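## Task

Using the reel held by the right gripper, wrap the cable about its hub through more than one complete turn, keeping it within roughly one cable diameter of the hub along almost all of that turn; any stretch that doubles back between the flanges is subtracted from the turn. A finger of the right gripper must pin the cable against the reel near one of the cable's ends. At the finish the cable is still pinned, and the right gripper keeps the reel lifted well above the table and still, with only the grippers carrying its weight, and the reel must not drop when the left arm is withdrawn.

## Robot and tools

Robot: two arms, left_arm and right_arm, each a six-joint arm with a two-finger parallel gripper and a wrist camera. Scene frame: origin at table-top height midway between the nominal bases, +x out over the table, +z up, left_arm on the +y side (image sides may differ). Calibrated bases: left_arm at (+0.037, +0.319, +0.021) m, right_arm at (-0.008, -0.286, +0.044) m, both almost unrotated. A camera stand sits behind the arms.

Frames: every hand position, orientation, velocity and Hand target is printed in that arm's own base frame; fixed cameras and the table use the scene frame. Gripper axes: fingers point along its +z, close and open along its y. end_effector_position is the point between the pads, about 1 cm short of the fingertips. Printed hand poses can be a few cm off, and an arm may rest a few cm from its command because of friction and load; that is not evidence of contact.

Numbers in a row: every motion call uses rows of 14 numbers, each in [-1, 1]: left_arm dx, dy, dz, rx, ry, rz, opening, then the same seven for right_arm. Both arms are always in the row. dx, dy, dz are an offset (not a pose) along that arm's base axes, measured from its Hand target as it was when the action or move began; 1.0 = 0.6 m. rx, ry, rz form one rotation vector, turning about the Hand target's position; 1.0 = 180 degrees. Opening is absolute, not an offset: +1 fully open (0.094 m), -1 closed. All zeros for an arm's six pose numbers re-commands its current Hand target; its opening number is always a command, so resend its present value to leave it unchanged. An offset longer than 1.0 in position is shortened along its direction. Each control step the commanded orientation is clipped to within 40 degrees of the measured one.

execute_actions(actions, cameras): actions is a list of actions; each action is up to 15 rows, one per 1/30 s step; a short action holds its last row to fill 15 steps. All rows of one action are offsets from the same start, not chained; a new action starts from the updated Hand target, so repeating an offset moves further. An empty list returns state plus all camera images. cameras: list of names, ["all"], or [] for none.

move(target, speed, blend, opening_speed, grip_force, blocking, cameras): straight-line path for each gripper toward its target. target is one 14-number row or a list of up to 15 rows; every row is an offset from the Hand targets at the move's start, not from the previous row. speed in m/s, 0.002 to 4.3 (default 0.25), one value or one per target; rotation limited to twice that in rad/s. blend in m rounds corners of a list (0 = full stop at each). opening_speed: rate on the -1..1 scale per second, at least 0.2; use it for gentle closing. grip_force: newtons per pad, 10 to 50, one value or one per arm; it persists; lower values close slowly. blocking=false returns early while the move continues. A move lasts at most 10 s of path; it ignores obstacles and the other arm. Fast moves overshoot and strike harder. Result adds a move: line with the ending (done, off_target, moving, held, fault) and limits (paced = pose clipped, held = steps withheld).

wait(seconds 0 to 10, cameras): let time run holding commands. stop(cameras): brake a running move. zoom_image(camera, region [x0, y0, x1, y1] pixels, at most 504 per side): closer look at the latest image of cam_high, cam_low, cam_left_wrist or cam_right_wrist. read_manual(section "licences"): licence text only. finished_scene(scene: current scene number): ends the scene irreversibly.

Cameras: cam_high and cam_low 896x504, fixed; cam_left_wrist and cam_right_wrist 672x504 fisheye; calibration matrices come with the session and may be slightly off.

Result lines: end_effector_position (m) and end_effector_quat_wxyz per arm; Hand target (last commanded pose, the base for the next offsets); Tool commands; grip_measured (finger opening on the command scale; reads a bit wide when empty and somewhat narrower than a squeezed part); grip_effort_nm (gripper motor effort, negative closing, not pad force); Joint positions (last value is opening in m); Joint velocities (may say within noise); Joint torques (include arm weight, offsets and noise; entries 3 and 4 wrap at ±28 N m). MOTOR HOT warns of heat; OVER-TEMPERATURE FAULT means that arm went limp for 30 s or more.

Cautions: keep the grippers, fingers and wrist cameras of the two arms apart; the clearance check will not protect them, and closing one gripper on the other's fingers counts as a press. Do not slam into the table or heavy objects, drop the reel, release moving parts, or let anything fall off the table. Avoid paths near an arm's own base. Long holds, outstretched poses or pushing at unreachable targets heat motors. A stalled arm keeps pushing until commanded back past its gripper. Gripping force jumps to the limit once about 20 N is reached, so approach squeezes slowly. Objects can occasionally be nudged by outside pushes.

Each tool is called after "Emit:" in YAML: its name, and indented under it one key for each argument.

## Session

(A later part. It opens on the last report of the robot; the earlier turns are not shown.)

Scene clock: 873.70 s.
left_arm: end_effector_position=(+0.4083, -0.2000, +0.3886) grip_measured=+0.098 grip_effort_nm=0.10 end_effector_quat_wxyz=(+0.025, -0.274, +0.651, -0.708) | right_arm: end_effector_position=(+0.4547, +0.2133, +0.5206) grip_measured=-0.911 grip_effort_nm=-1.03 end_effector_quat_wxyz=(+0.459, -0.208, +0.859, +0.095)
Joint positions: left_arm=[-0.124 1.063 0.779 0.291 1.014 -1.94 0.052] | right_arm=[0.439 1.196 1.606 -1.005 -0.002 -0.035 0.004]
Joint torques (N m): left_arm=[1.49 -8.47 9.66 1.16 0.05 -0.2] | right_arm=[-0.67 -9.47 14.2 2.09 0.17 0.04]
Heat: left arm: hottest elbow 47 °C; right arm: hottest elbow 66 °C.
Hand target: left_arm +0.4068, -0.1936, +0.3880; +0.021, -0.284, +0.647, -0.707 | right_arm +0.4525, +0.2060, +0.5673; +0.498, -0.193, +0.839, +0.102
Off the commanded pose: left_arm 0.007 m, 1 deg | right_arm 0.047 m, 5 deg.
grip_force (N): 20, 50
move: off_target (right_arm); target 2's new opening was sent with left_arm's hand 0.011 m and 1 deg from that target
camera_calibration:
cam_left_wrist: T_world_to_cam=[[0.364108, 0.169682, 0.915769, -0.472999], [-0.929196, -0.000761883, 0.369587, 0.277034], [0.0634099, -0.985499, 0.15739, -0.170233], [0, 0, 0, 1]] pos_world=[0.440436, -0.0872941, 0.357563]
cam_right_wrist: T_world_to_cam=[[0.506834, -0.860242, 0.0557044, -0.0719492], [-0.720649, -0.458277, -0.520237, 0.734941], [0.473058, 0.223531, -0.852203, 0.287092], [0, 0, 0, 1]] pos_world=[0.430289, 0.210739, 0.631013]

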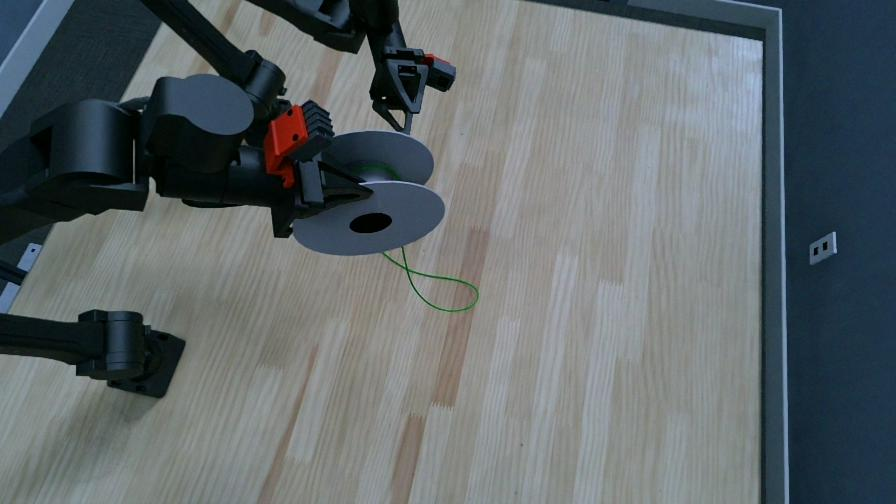

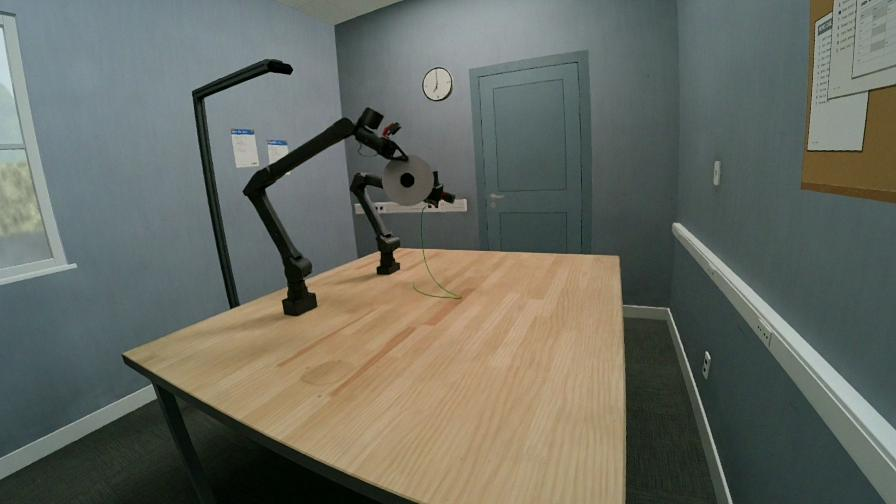

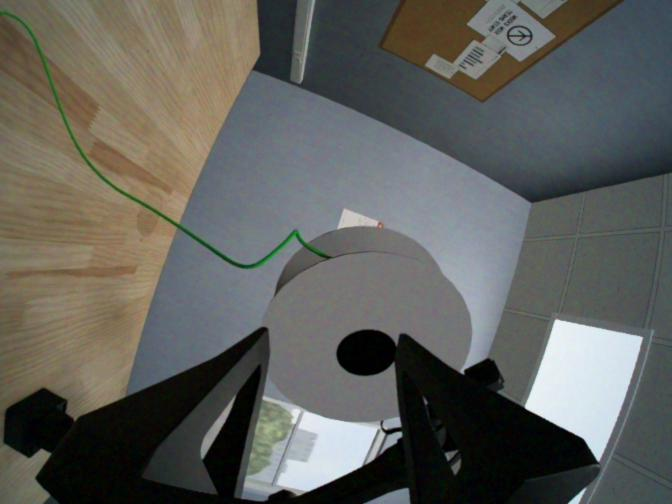

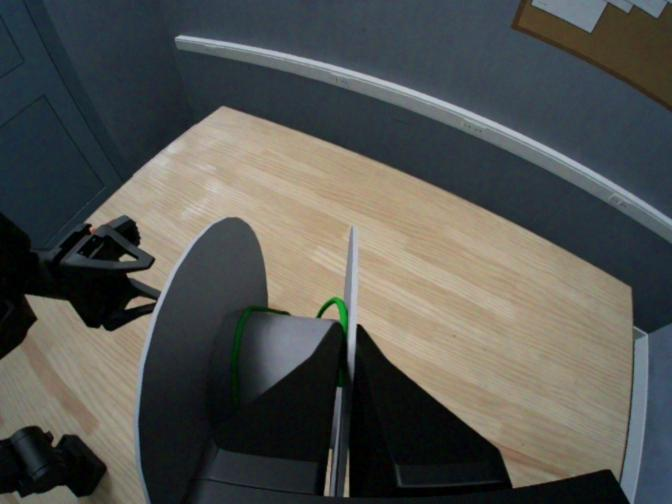

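Emit:
move:
  target: [-0.0157,-0.1123,-0.285,0.2669,-0.5619,0,0.2, 0,0,0,0,0,0,-0.973861]
  speed: 0.25
  cameras: ["all"]

Emit:
zoom_image:
  camera: "cam_low"
  region: [350, 110, 510, 310]

Emit:
zoom_image:
  camera: "cam_right_wrist"
  region: [120, 200, 420, 460]

Scene clock: 912.27 s.
left_arm: end_effector_position=(+0.4013, -0.2552, +0.2206) grip_measured=+0.198 grip_effort_nm=0.09 end_effector_quat_wxyz=(+0.595, +0.369, +0.604, -0.380) | right_arm: end_effector_position=(+0.4547, +0.2133, +0.5206) grip_measured=-0.911 grip_effort_nm=-1.03 end_effector_quat_wxyz=(+0.459, -0.208, +0.859, +0.095)
Joint positions: left_arm=[-0.294 1.392 0.515 0.874 0.823 -0.017 0.056] | right_arm=[0.439 1.196 1.606 -1.005 -0.002 -0.035 0.004]
Joint torques (N m): left_arm=[-0.73 -9.88 6.94 2.63 -0.24 0.06] | right_arm=[-0.85 -9.41 13.98 2.24 0.2 0.06]
Heat: left arm: hottest elbow 47 °C; right arm: hottest elbow 66 °C.
Hand target: left_arm +0.3974, -0.2610, +0.2172; +0.598, +0.378, +0.597, -0.378 | right_arm +0.4525, +0.2060, +0.5673; +0.498, -0.193, +0.839, +0.102
Off the commanded pose: left_arm 0.008 m, 1 deg | right_arm 0.047 m, 5 deg.
grip_force (N): 20, 50
move: off_target (right_arm)
camera_calibration:
cam_left_wrist: T_world_to_cam=[[-0.895477, -0.439552, 0.0701107, 0.22933], [-0.229892, 0.321849, -0.918457, 0.418401], [0.381145, -0.838574, -0.389258, -0.167043], [0, 0, 0, 1]] pos_world=[0.365215, -0.173938, 0.303182]
cam_right_wrist: T_world_to_cam=[[0.506834, -0.860242, 0.0557044, -0.0719492], [-0.720649, -0.458277, -0.520237, 0.734941], [0.473058, 0.223531, -0.852203, 0.287092], [0, 0, 0, 1]] pos_world=[0.430289, 0.210739, 0.631013]

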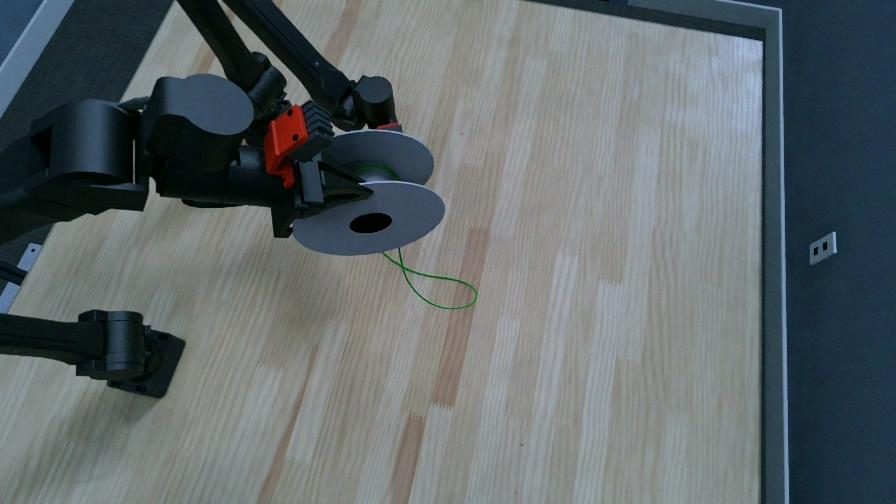

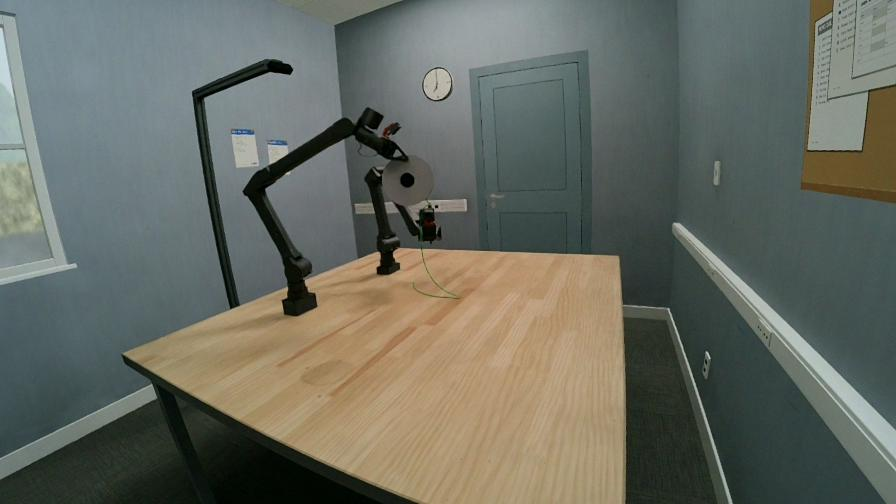

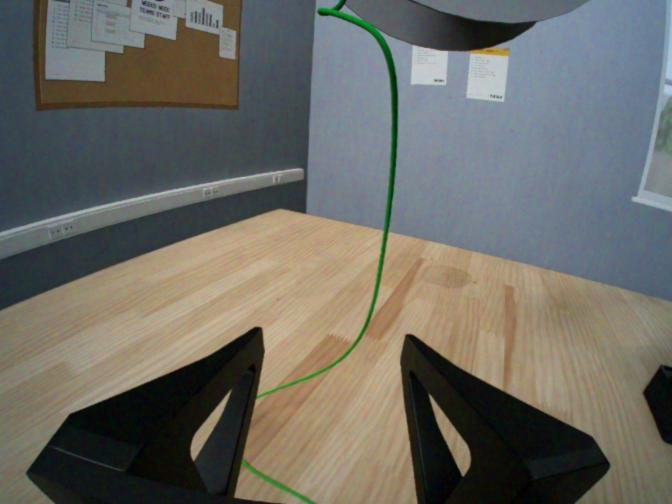

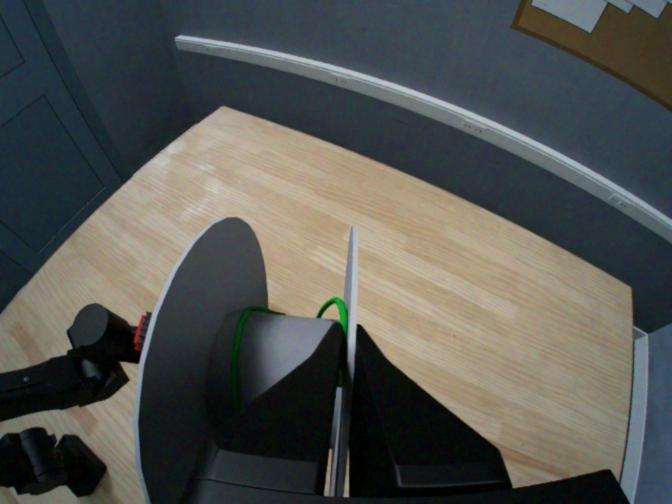

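Scaled by 2.520.

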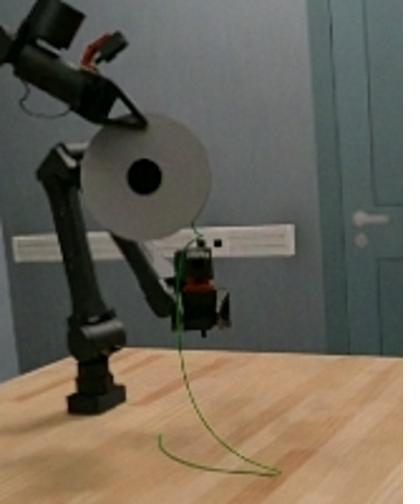

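Scaled by 1.680 from the camera's 672x504 image, which has a finer 960x720 frame.

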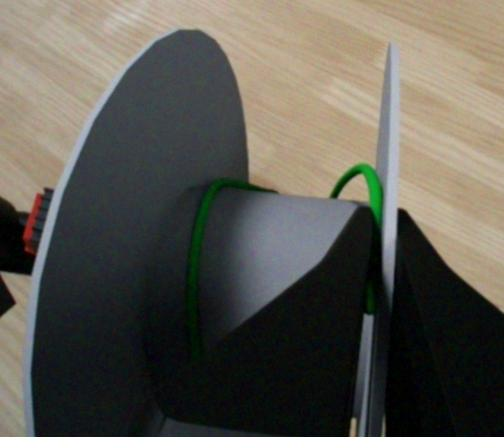

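Emit:
move:
  target: [-0.0142,-0.098,0,0,0,0,0.2, 0,0,0,0,0,0,-0.973861]
  speed: 0.15
  cameras: ["cam_left_wrist"]

Scene clock: 924.90 s.
left_arm: end_effector_position=(+0.3822, -0.3100, +0.2045) grip_measured=+0.198 grip_effort_nm=0.09 end_effector_quat_wxyz=(+0.582, +0.369, +0.616, -0.382) | right_arm: end_effector_position=(+0.4547, +0.2133, +0.5206) grip_measured=-0.911 grip_effort_nm=-1.03 end_effector_quat_wxyz=(+0.459, -0.208, +0.859, +0.095)
Joint positions: left_arm=[-0.463 1.427 0.515 0.874 0.656 -0.017 0.056] | right_arm=[0.439 1.196 1.606 -1.005 -0.002 -0.035 0.004]
Joint torques (N m): left_arm=[-0.21 -9.52 9.78 2.66 -0.22 0.06] | right_arm=[-1.08 -9.35 13.93 2.14 0.17 0.08]
Heat: left arm: hottest elbow 45 °C; right arm: hottest elbow 67 °C.
Hand target: left_arm +0.3889, -0.3198, +0.2172; +0.598, +0.378, +0.597, -0.378 | right_arm +0.4525, +0.2060, +0.5673; +0.498, -0.193, +0.839, +0.102
Off the commanded pose: left_arm 0.017 m, 3 deg | right_arm 0.047 m, 5 deg.
grip_force (N): 20, 50
move: off_target (left_arm, right_arm)
camera_calibration:
cam_left_wrist: T_world_to_cam=[[-0.894041, -0.438828, 0.0901173, 0.184818], [-0.256903, 0.337421, -0.90562, 0.429386], [0.367004, -0.832813, -0.414404, -0.199696], [0, 0, 0, 1]] pos_world=[0.348835, -0.23009, 0.289451]
Images, in order (width x height): cam_left_wrist 672x504.

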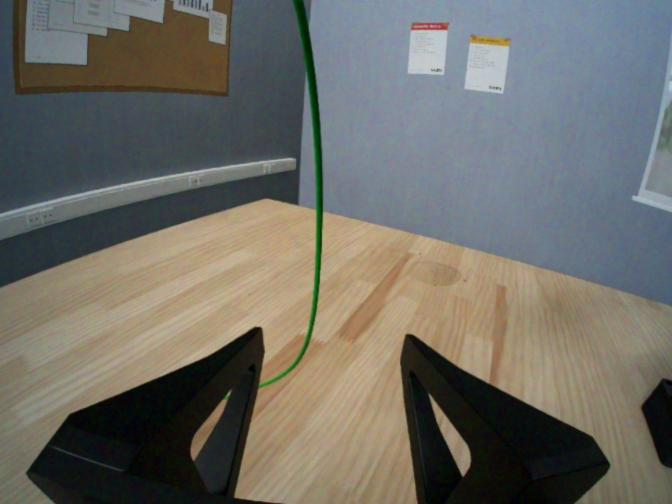

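Emit:
move:
  target: [0.0477,-0.0657,0.01,0,0,0,0.2, 0,0,0,0,0,0,-0.973861]
  speed: 0.12
  cameras: ["cam_left_wrist"]

Scene clock: 939.83 s.
left_arm: end_effector_position=(+0.4072, -0.3450, +0.2098) grip_measured=+0.198 grip_effort_nm=0.10 end_effector_quat_wxyz=(+0.588, +0.370, +0.611, -0.380) | right_arm: end_effector_position=(+0.4547, +0.2133, +0.5206) grip_measured=-0.911 grip_effort_nm=-1.03 end_effector_quat_wxyz=(+0.459, -0.208, +0.859, +0.095)
Joint positions: left_arm=[-0.516 1.511 0.619 0.869 0.601 -0.017 0.056] | right_arm=[0.439 1.196 1.606 -1.005 -0.002 -0.035 0.004]
Joint torques (N m): left_arm=[-0.67 -10.93 11.45 1.29 -0.16 0.09] | right_arm=[0.15 -9.41 14.26 1.89 0.17 0.04]
Heat: left arm: hottest elbow 45 °C; right arm: hottest elbow 67 °C.
Hand target: left_arm +0.4174, -0.3593, +0.2233; +0.598, +0.378, +0.597, -0.378 | right_arm +0.4525, +0.2060, +0.5673; +0.498, -0.193, +0.839, +0.102
Off the commanded pose: left_arm 0.022 m, 2 deg | right_arm 0.047 m, 5 deg.
grip_force (N): 20, 50
move: off_target (left_arm, right_arm)
camera_calibration:
cam_left_wrist: T_world_to_cam=[[-0.894582, -0.439669, 0.0800931, 0.193304], [-0.244794, 0.332137, -0.910912, 0.446792], [0.373898, -0.834491, -0.404752, -0.241187], [0, 0, 0, 1]] pos_world=[0.372477, -0.264675, 0.293885]
Images, in order (width x height): cam_left_wrist 672x504.

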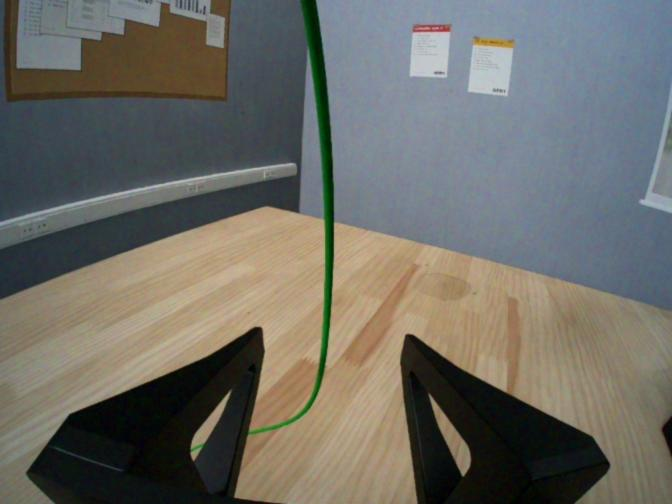

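Emit:
move:
  target: [0.002,-0.005,0,0,0,0,-1, 0,0,0,0,0,0,-0.973861]
  speed: 0.1
  cameras: ["cam_left_wrist"]

Scene clock: 952.53 s.
left_arm: end_effector_position=(+0.4089, -0.3472, +0.2103) grip_measured=-0.985 grip_effort_nm=-0.47 end_effector_quat_wxyz=(+0.589, +0.369, +0.611, -0.380) | right_arm: end_effector_position=(+0.4547, +0.2133, +0.5206) grip_measured=-0.911 grip_effort_nm=-1.03 end_effector_quat_wxyz=(+0.459, -0.208, +0.859, +0.095)
Joint positions: left_arm=[-0.52 1.517 0.626 0.869 0.596 -0.017 0.001] | right_arm=[0.439 1.196 1.606 -1.005 -0.002 -0.035 0.004]
Joint torques (N m): left_arm=[-0.91 -11.63 11.49 1.48 -0.17 0.03] | right_arm=[-0.67 -10.4 13.94 2.09 0.14 0.06]
Heat: left arm: hottest elbow 47 °C; right arm: hottest elbow 67 °C.
Hand target: left_arm +0.4187, -0.3623, +0.2232; +0.598, +0.378, +0.597, -0.378 | right_arm +0.4525, +0.2060, +0.5673; +0.498, -0.193, +0.839, +0.102
Off the commanded pose: left_arm 0.022 m, 2 deg | right_arm 0.047 m, 5 deg.
grip_force (N): 20, 50
move: off_target (left_arm, right_arm)
camera_calibration:
cam_left_wrist: T_world_to_cam=[[-0.894001, -0.441024, 0.0791209, 0.193439], [-0.244019, 0.331128, -0.911487, 0.447788], [0.375788, -0.834177, -0.403647, -0.244448], [0, 0, 0, 1]] pos_world=[0.374064, -0.266877, 0.294177]
Images, in order (width x height): cam_left_wrist 672x504.

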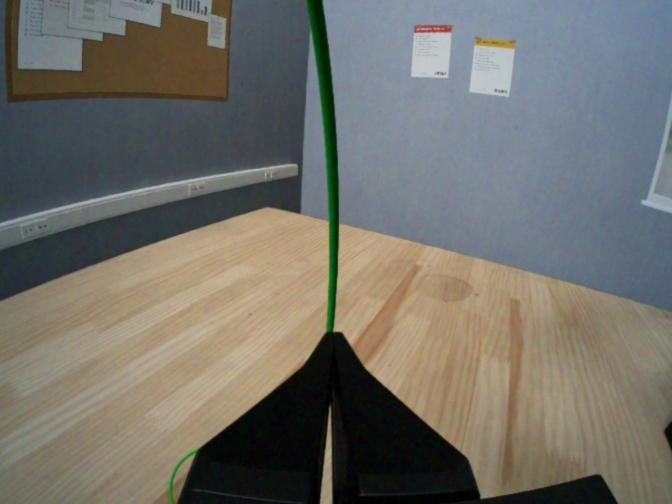

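Emit:
move:
  target:
    - [0,0,0,0,0,0,0.2, 0,0,0,0,0,0,-0.973861]
    - [0.0105,-0.0225,0,0,0,0,0.2, 0,0,0,0,0,0,-0.973861]
    - [0.0105,-0.0225,0,0,0,0,-1, 0,0,0,0,0,0,-0.973861]
  speed: 0.1
  cameras: ["all"]

Scene clock: 964.73 s.
left_arm: end_effector_position=(+0.4151, -0.3606, +0.2097) grip_measured=-0.931 grip_effort_nm=-0.45 end_effector_quat_wxyz=(+0.588, +0.370, +0.611, -0.380) | right_arm: end_effector_position=(+0.4547, +0.2133, +0.5206) grip_measured=-0.911 grip_effort_nm=-1.03 end_effector_quat_wxyz=(+0.459, -0.208, +0.859, +0.095)
Joint positions: left_arm=[-0.541 1.544 0.659 0.861 0.576 -0.016 0.003] | right_arm=[0.439 1.196 1.606 -1.005 -0.002 -0.035 0.004]
Joint torques (N m): left_arm=[-0.21 -11.81 11.73 1.42 -0.17 0.06] | right_arm=[-1.49 -9.93 14.01 2.09 0.22 0.05]
Heat: left arm: hottest elbow 47 °C; right arm: hottest elbow 67 °C.
Hand target: left_arm +0.4249, -0.3758, +0.2230; +0.598, +0.378, +0.598, -0.378 | right_arm +0.4525, +0.2060, +0.5673; +0.498, -0.193, +0.839, +0.102
Off the commanded pose: left_arm 0.023 m, 2 deg | right_arm 0.047 m, 5 deg.
grip_force (N): 20, 50
move: off_target (left_arm, right_arm); target 3's new opening was sent with left_arm's hand 0.023 m and 2 deg from that target
camera_calibration:
cam_left_wrist: T_world_to_cam=[[-0.8943, -0.440428, 0.0790644, 0.193361], [-0.244455, 0.332879, -0.910732, 0.453854], [0.374793, -0.833795, -0.405358, -0.257213], [0, 0, 0, 1]] pos_world=[0.380271, -0.28038, 0.293788]
cam_right_wrist: T_world_to_cam=[[0.506834, -0.860242, 0.0557044, -0.0719492], [-0.720649, -0.458277, -0.520237, 0.734941], [0.473058, 0.223531, -0.852203, 0.287092], [0, 0, 0, 1]] pos_world=[0.430289, 0.210739, 0.631013]

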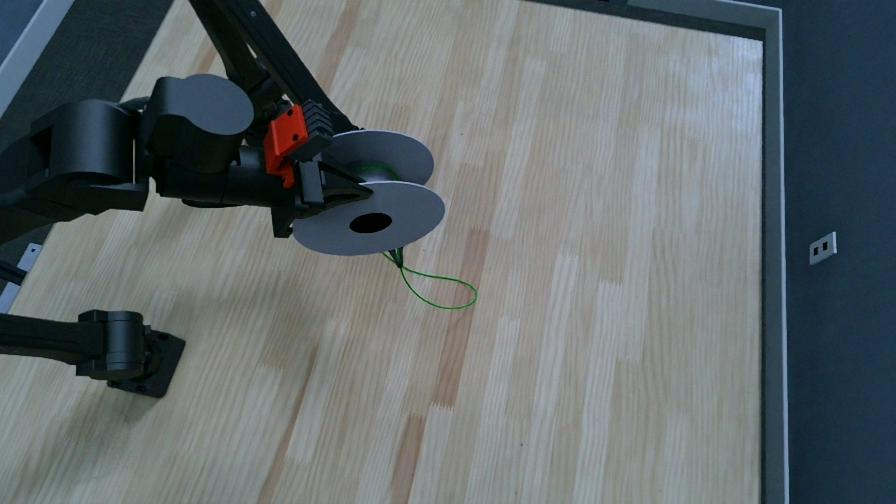

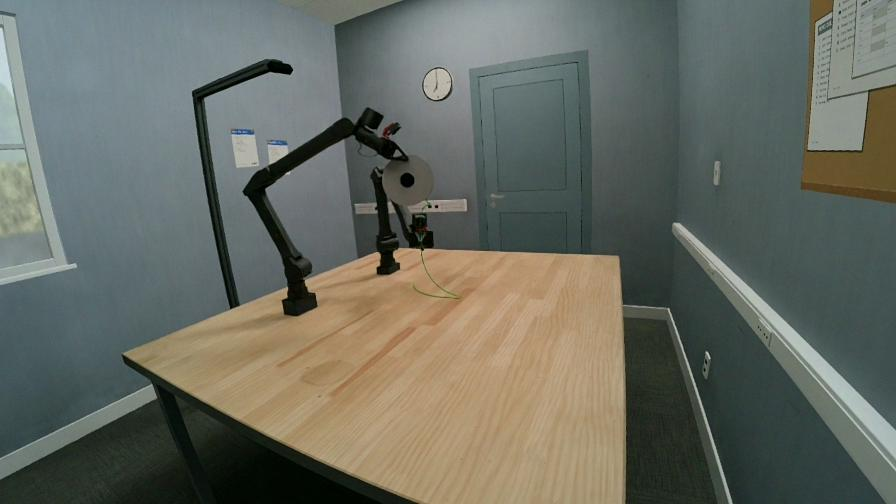

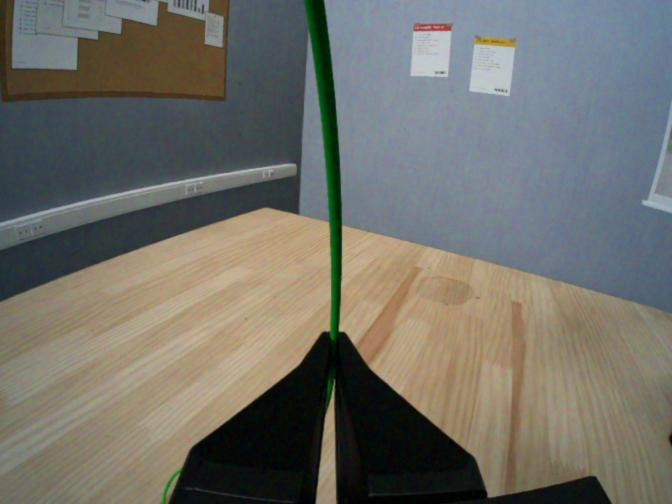

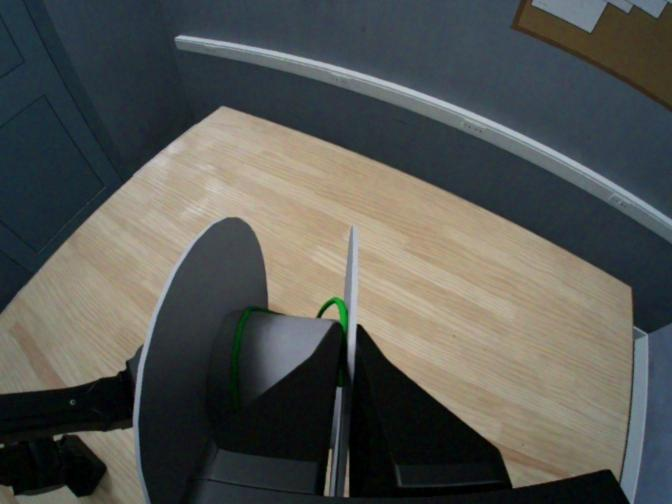

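Emit:
move:
  target: [0,0,0,0,0,0,-1, -0.0687,-0.0325,-0.0283,0.084,-0.1778,0,-0.973861]
  speed: 0.15
  cameras: ["all"]

Emit:
zoom_image:
  camera: "cam_right_wrist"
  region: [120, 200, 420, 460]

Emit:
zoom_image:
  camera: "cam_low"
  region: [350, 110, 510, 310]

Emit:
zoom_image:
  camera: "cam_high"
  region: [230, 50, 510, 270]

Scene clock: 988.43 s.
left_arm: end_effector_position=(+0.4151, -0.3606, +0.2097) grip_measured=-0.931 grip_effort_nm=-0.47 end_effector_quat_wxyz=(+0.588, +0.370, +0.611, -0.380) | right_arm: end_effector_position=(+0.4195, +0.1964, +0.5194) grip_measured=-0.911 grip_effort_nm=-1.03 end_effector_quat_wxyz=(+0.704, -0.164, +0.676, +0.145)
Joint positions: left_arm=[-0.541 1.544 0.659 0.861 0.576 -0.016 0.003] | right_arm=[0.438 0.888 1.004 -0.082 -0.002 -0.035 0.004]
Joint torques (N m): left_arm=[-1.08 -11.99 11.81 1.5 -0.2 0.04] | right_arm=[-1.26 -6.53 11.19 3.22 -0.04 0.11]
Heat: left arm: hottest elbow 47 °C; right arm: hottest elbow 66 °C.
Hand target: left_arm +0.4249, -0.3758, +0.2230; +0.598, +0.378, +0.598, -0.378 | right_arm +0.4113, +0.1864, +0.5503; +0.730, -0.147, +0.650, +0.153
Off the commanded pose: left_arm 0.022 m, 2 deg | right_arm 0.034 m, 5 deg.
grip_force (N): 20, 50
move: off_target (left_arm, right_arm)
camera_calibration:
cam_left_wrist: T_world_to_cam=[[-0.8943, -0.440428, 0.0790644, 0.193361], [-0.244455, 0.332879, -0.910732, 0.453854], [0.374793, -0.833795, -0.405358, -0.257213], [0, 0, 0, 1]] pos_world=[0.380271, -0.28038, 0.293788]
cam_right_wrist: T_world_to_cam=[[0.460317, -0.882109, 0.0999609, -0.0677037], [-0.297291, -0.259269, -0.918911, 0.691543], [0.836497, 0.393273, -0.381589, -0.123709], [0, 0, 0, 1]] pos_world=[0.340237, 0.168225, 0.595028]

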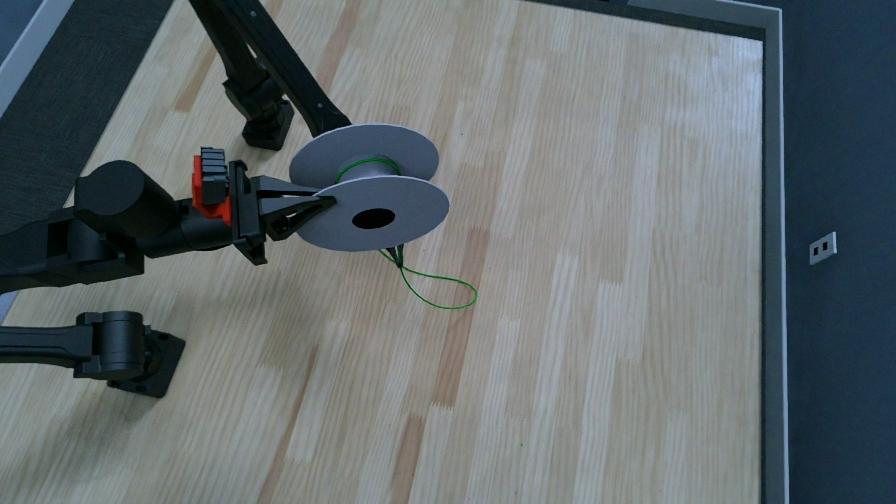

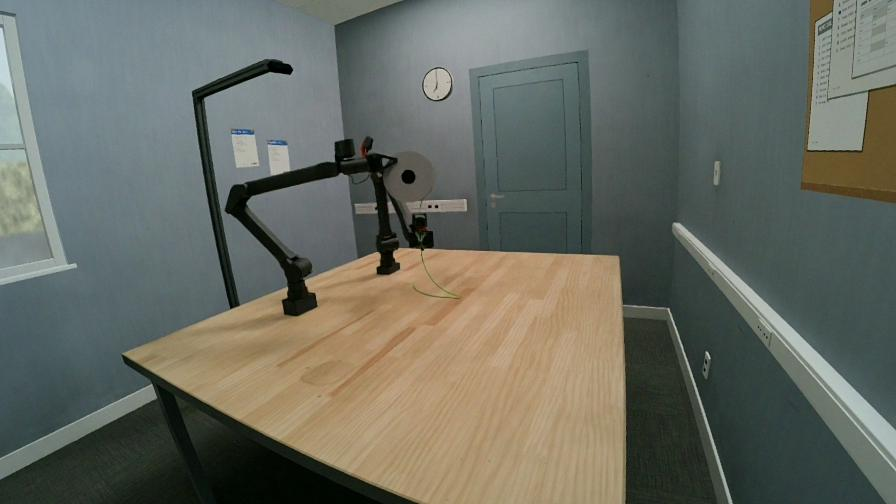

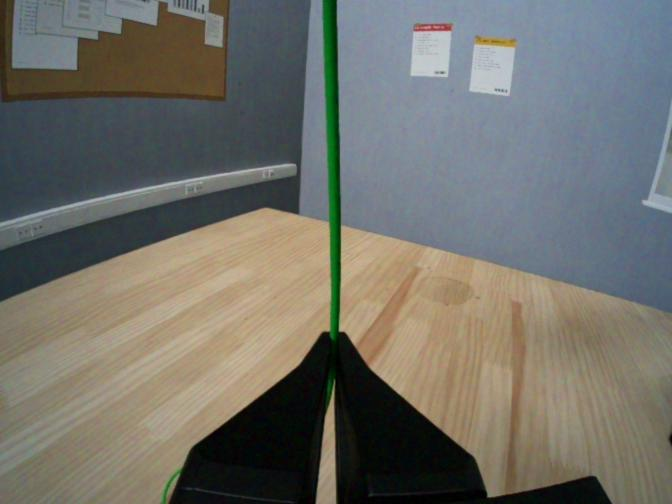

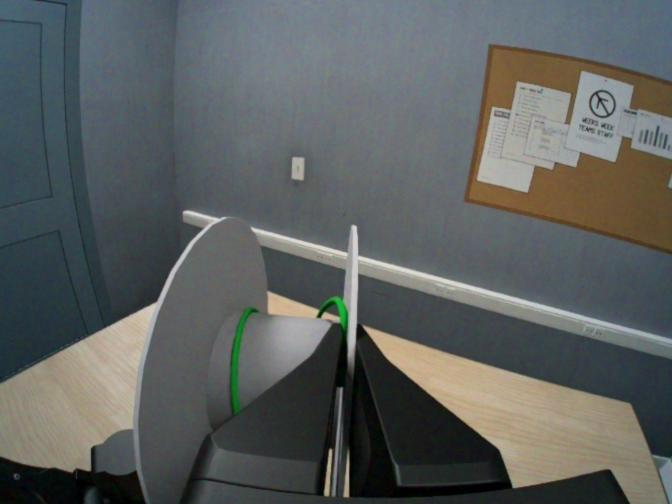

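Scaled by 1.680 from the camera's 672x504 image, which has a finer 960x720 frame.

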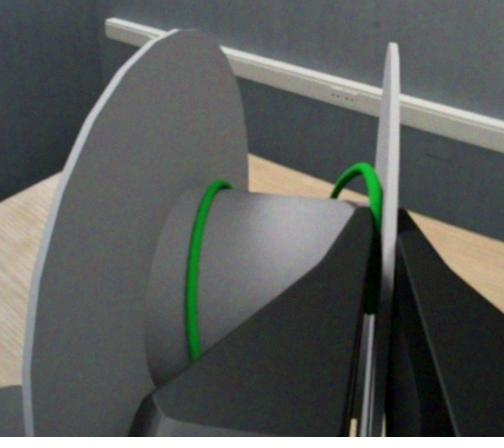

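Scaled by 2.520.

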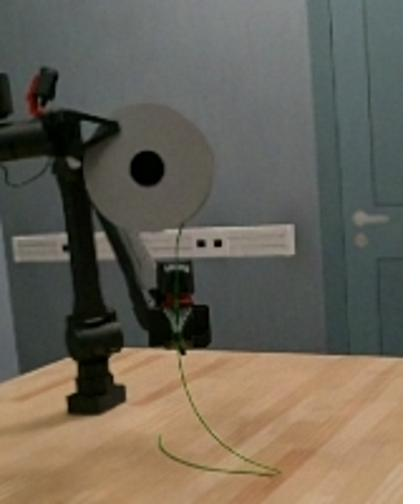

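Scaled by 1.800.

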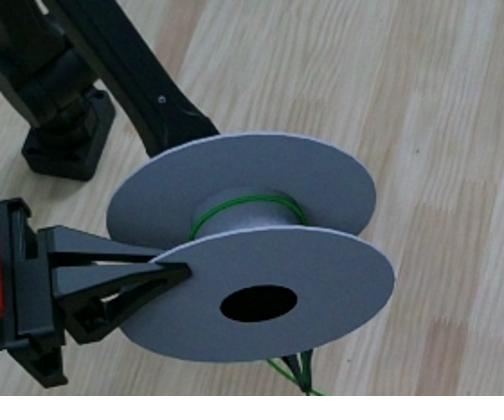

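Emit:
move:
  target: [0,0,0.0333,0,0,0,-1, -0.0398,-0.0185,-0.0795,0.084,-0.1778,0,-0.973861]
  speed: 0.15
  cameras: ["all"]

Emit:
zoom_image:
  camera: "cam_right_wrist"
  region: [120, 200, 420, 460]

Emit:
zoom_image:
  camera: "cam_low"
  region: [350, 110, 510, 310]

Emit:
zoom_image:
  camera: "cam_high"
  region: [260, 80, 480, 280]

Scene clock: 1002.23 s.
left_arm: end_effector_position=(+0.4194, -0.3631, +0.2212) grip_measured=-0.931 grip_effort_nm=-0.48 end_effector_quat_wxyz=(+0.584, +0.369, +0.615, -0.379) | right_arm: end_effector_position=(+0.3930, +0.1838, +0.4792) grip_measured=-0.911 grip_effort_nm=-1.03 end_effector_quat_wxyz=(+0.880, -0.103, +0.428, +0.181)
Joint positions: left_arm=[-0.541 1.519 0.684 0.8 0.575 -0.016 0.003] | right_arm=[0.438 1.054 0.604 1.109 -0.002 -0.032 0.004]
Joint torques (N m): left_arm=[-0.44 -14.27 11.48 1.25 -0.18 0.04] | right_arm=[-0.67 -6.89 10.62 2.66 0.13 0.18]
Heat: left arm: hottest elbow 48 °C; right arm: hottest elbow 63 °C.
Hand target: left_arm +0.4249, -0.3758, +0.2430; +0.597, +0.378, +0.597, -0.378 | right_arm +0.3874, +0.1754, +0.5027; +0.893, -0.087, +0.398, +0.190
Off the commanded pose: left_arm 0.026 m, 3 deg | right_arm 0.025 m, 4 deg.
grip_force (N): 20, 50
move: off_target (left_arm, right_arm)
camera_calibration:
cam_left_wrist: T_world_to_cam=[[-0.893373, -0.441243, 0.0847879, 0.193221], [-0.252885, 0.337799, -0.906609, 0.47063], [0.371394, -0.831382, -0.413365, -0.252207], [0, 0, 0, 1]] pos_world=[0.385302, -0.283401, 0.306042]
cam_right_wrist: T_world_to_cam=[[0.401334, -0.910049, 0.103645, -0.0360235], [0.255115, 0.00238566, -0.966908, 0.401302], [0.879686, 0.414494, 0.233124, -0.427419], [0, 0, 0, 1]] pos_world=[0.288074, 0.143422, 0.491398]

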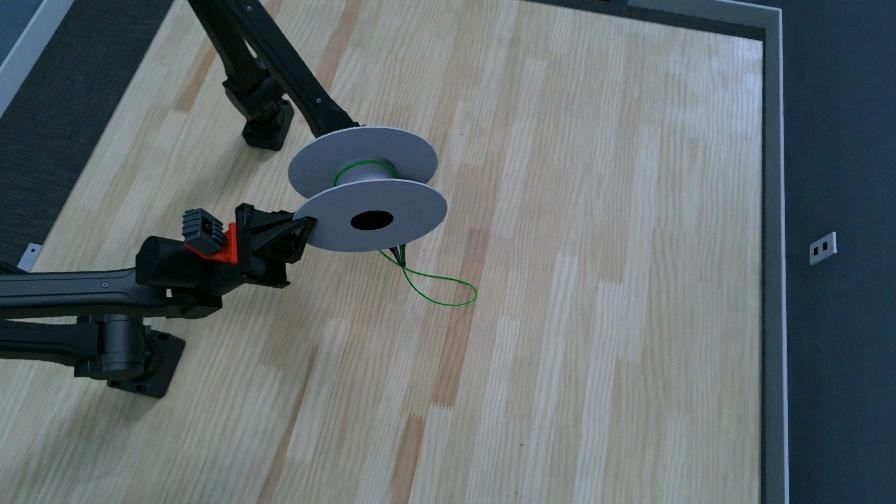

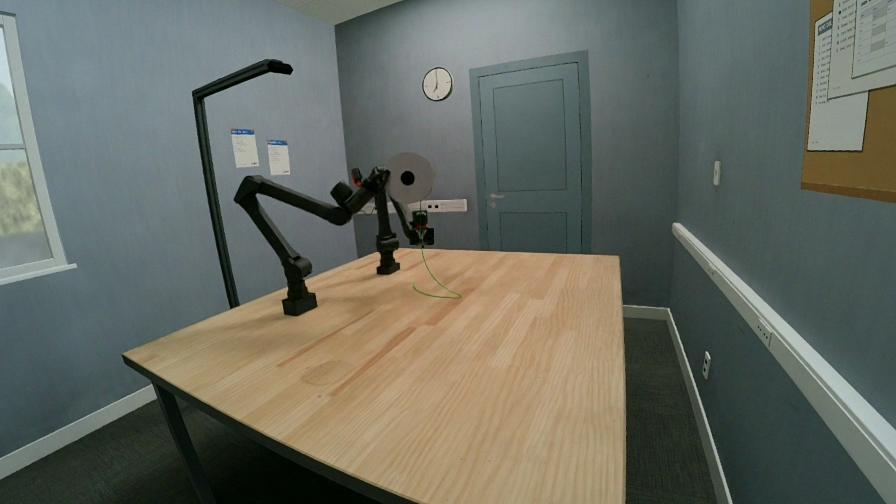

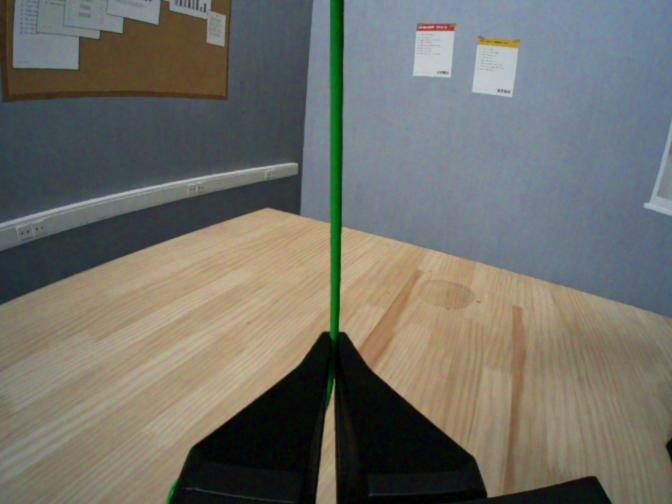

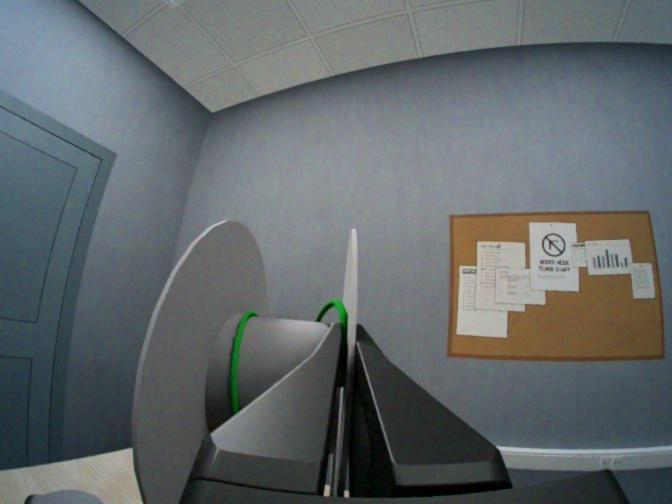

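Scaled by 1.680 from the camera's 672x504 image, which has a finer 960x720 frame.

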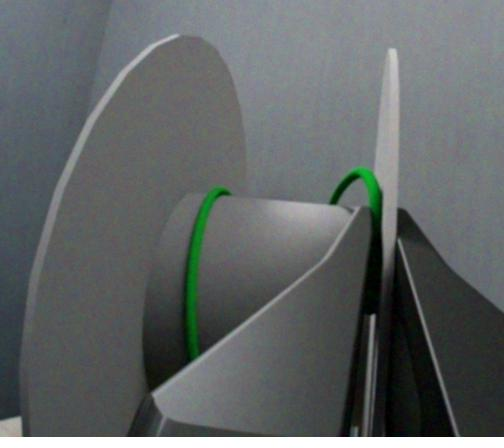

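Scaled by 2.520.

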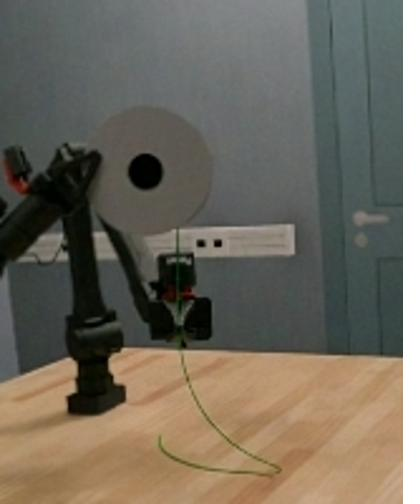

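Scaled by 2.291.

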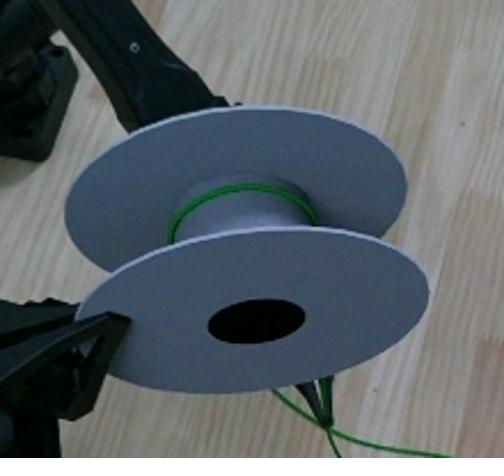

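Emit:
move:
  target:
    - [0,0,0.01,0,0,0,-1, 0,0,0,0,0,0,-0.973861]
    - [0,0,0.01,0,0,0,0.2, 0,0,0,0,0,0,-0.973861]
    - [-0.0818,0.1825,0.0,0,0,0,0.2, 0,0,0,0,0,0,-0.973861]
  speed: 0.12
  cameras: ["all"]

Emit:
zoom_image:
  camera: "cam_right_wrist"
  region: [120, 200, 420, 460]

Emit:
zoom_image:
  camera: "cam_low"
  region: [350, 110, 510, 310]

Emit:
zoom_image:
  camera: "cam_high"
  region: [260, 80, 480, 280]

Scene clock: 1023.20 s.
left_arm: end_effector_position=(+0.3754, -0.2732, +0.2387) grip_measured=+0.198 grip_effort_nm=0.10 end_effector_quat_wxyz=(+0.587, +0.376, +0.603, -0.387) | right_arm: end_effector_position=(+0.3918, +0.1832, +0.4810) grip_measured=-0.911 grip_effort_nm=-1.03 end_effector_quat_wxyz=(+0.881, -0.101, +0.424, +0.184)
Joint positions: left_arm=[-0.362 1.287 0.497 0.775 0.778 -0.015 0.056] | right_arm=[0.438 1.054 0.604 1.118 -0.002 -0.027 0.004]
Joint torques (N m): left_arm=[2.32 -10.23 7.31 2.04 0.05 0.02] | right_arm=[-1.32 -6.65 10.43 2.43 0.19 0.06]
Heat: left arm: hottest elbow 51 °C; right arm: hottest elbow 56 °C.
Hand target: left_arm +0.3758, -0.2664, +0.2431; +0.597, +0.378, +0.597, -0.378 | right_arm +0.3874, +0.1754, +0.5027; +0.893, -0.088, +0.398, +0.190
Off the commanded pose: left_arm 0.008 m, 2 deg | right_arm 0.023 m, 4 deg.
grip_force (N): 20, 50
move: off_target (right_arm); target 2's new opening was sent with left_arm's hand 0.030 m and 3 deg from that target
camera_calibration:
cam_left_wrist: T_world_to_cam=[[-0.904679, -0.419285, 0.0758645, 0.204521], [-0.230341, 0.331456, -0.914921, 0.436789], [0.358467, -0.845184, -0.39644, -0.156849], [0, 0, 0, 1]] pos_world=[0.341861, -0.19159, 0.32193]
cam_right_wrist: T_world_to_cam=[[0.403491, -0.909554, 0.099533, -0.0352083], [0.261481, 0.0103793, -0.965153, 0.398568], [0.876826, 0.415456, 0.242019, -0.429811], [0, 0, 0, 1]] pos_world=[0.286857, 0.142407, 0.492206]

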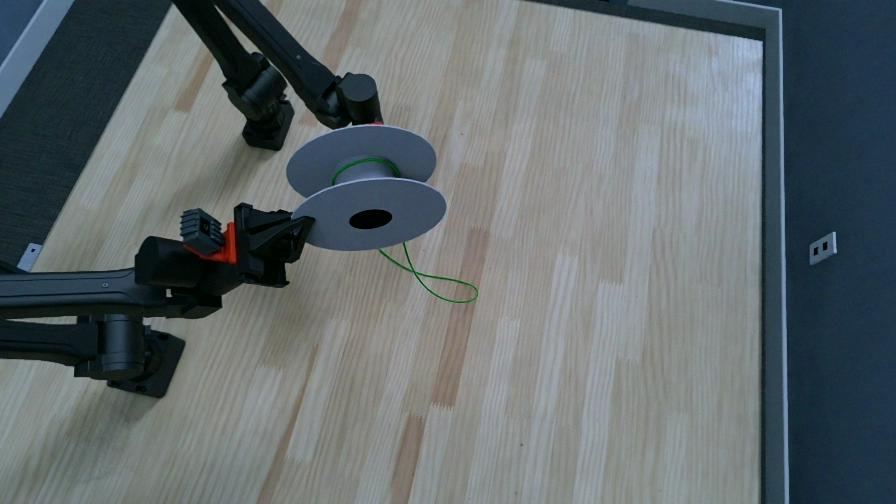

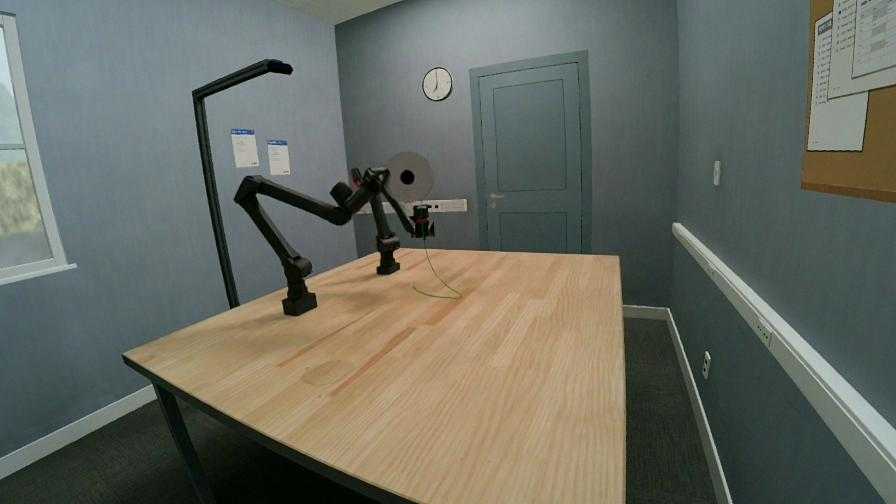

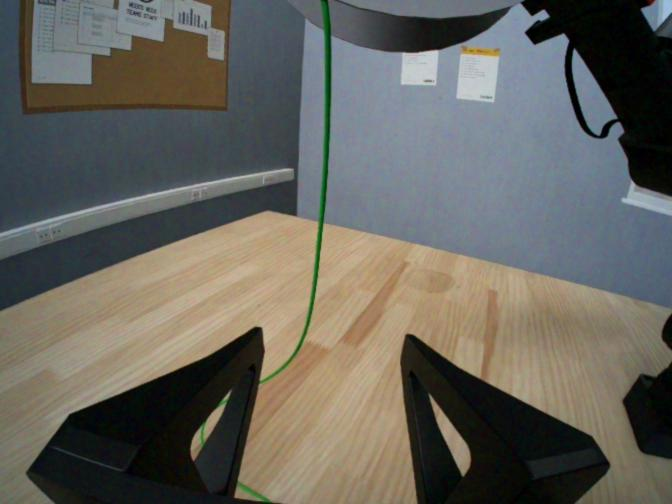

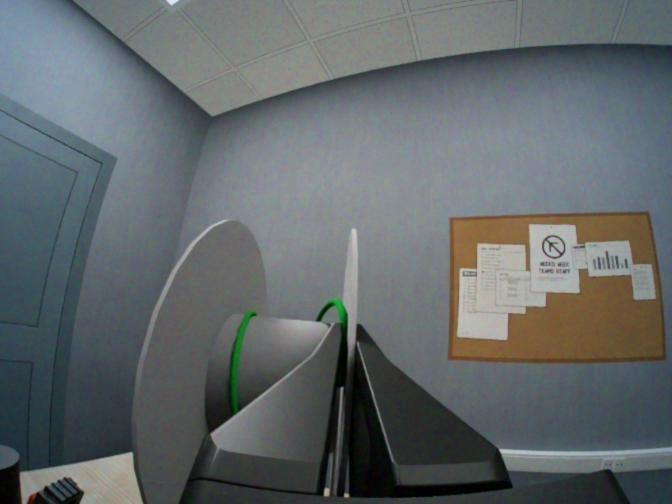

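Scaled by 1.680 from the camera's 672x504 image, which has a finer 960x720 frame.

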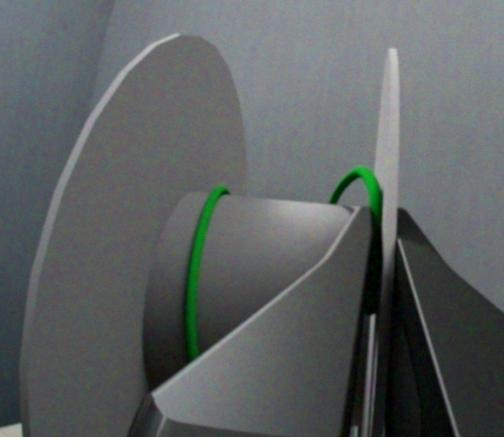

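Scaled by 2.520.

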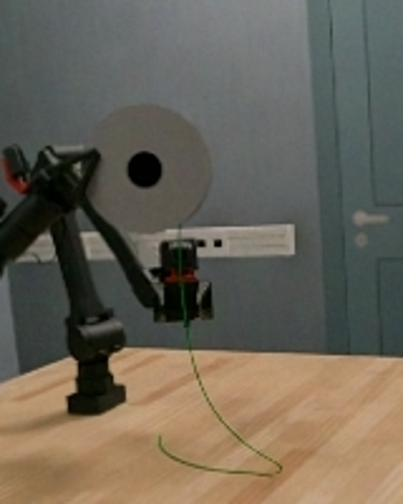

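Scaled by 2.291.

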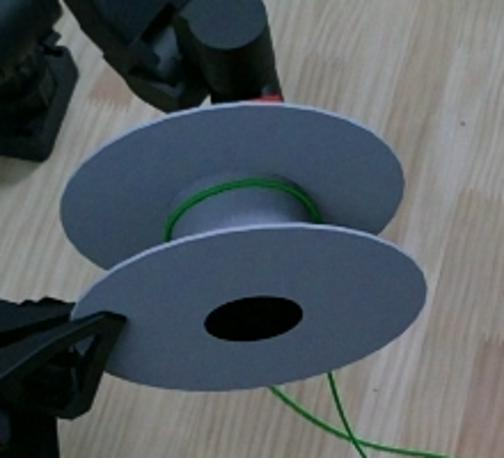

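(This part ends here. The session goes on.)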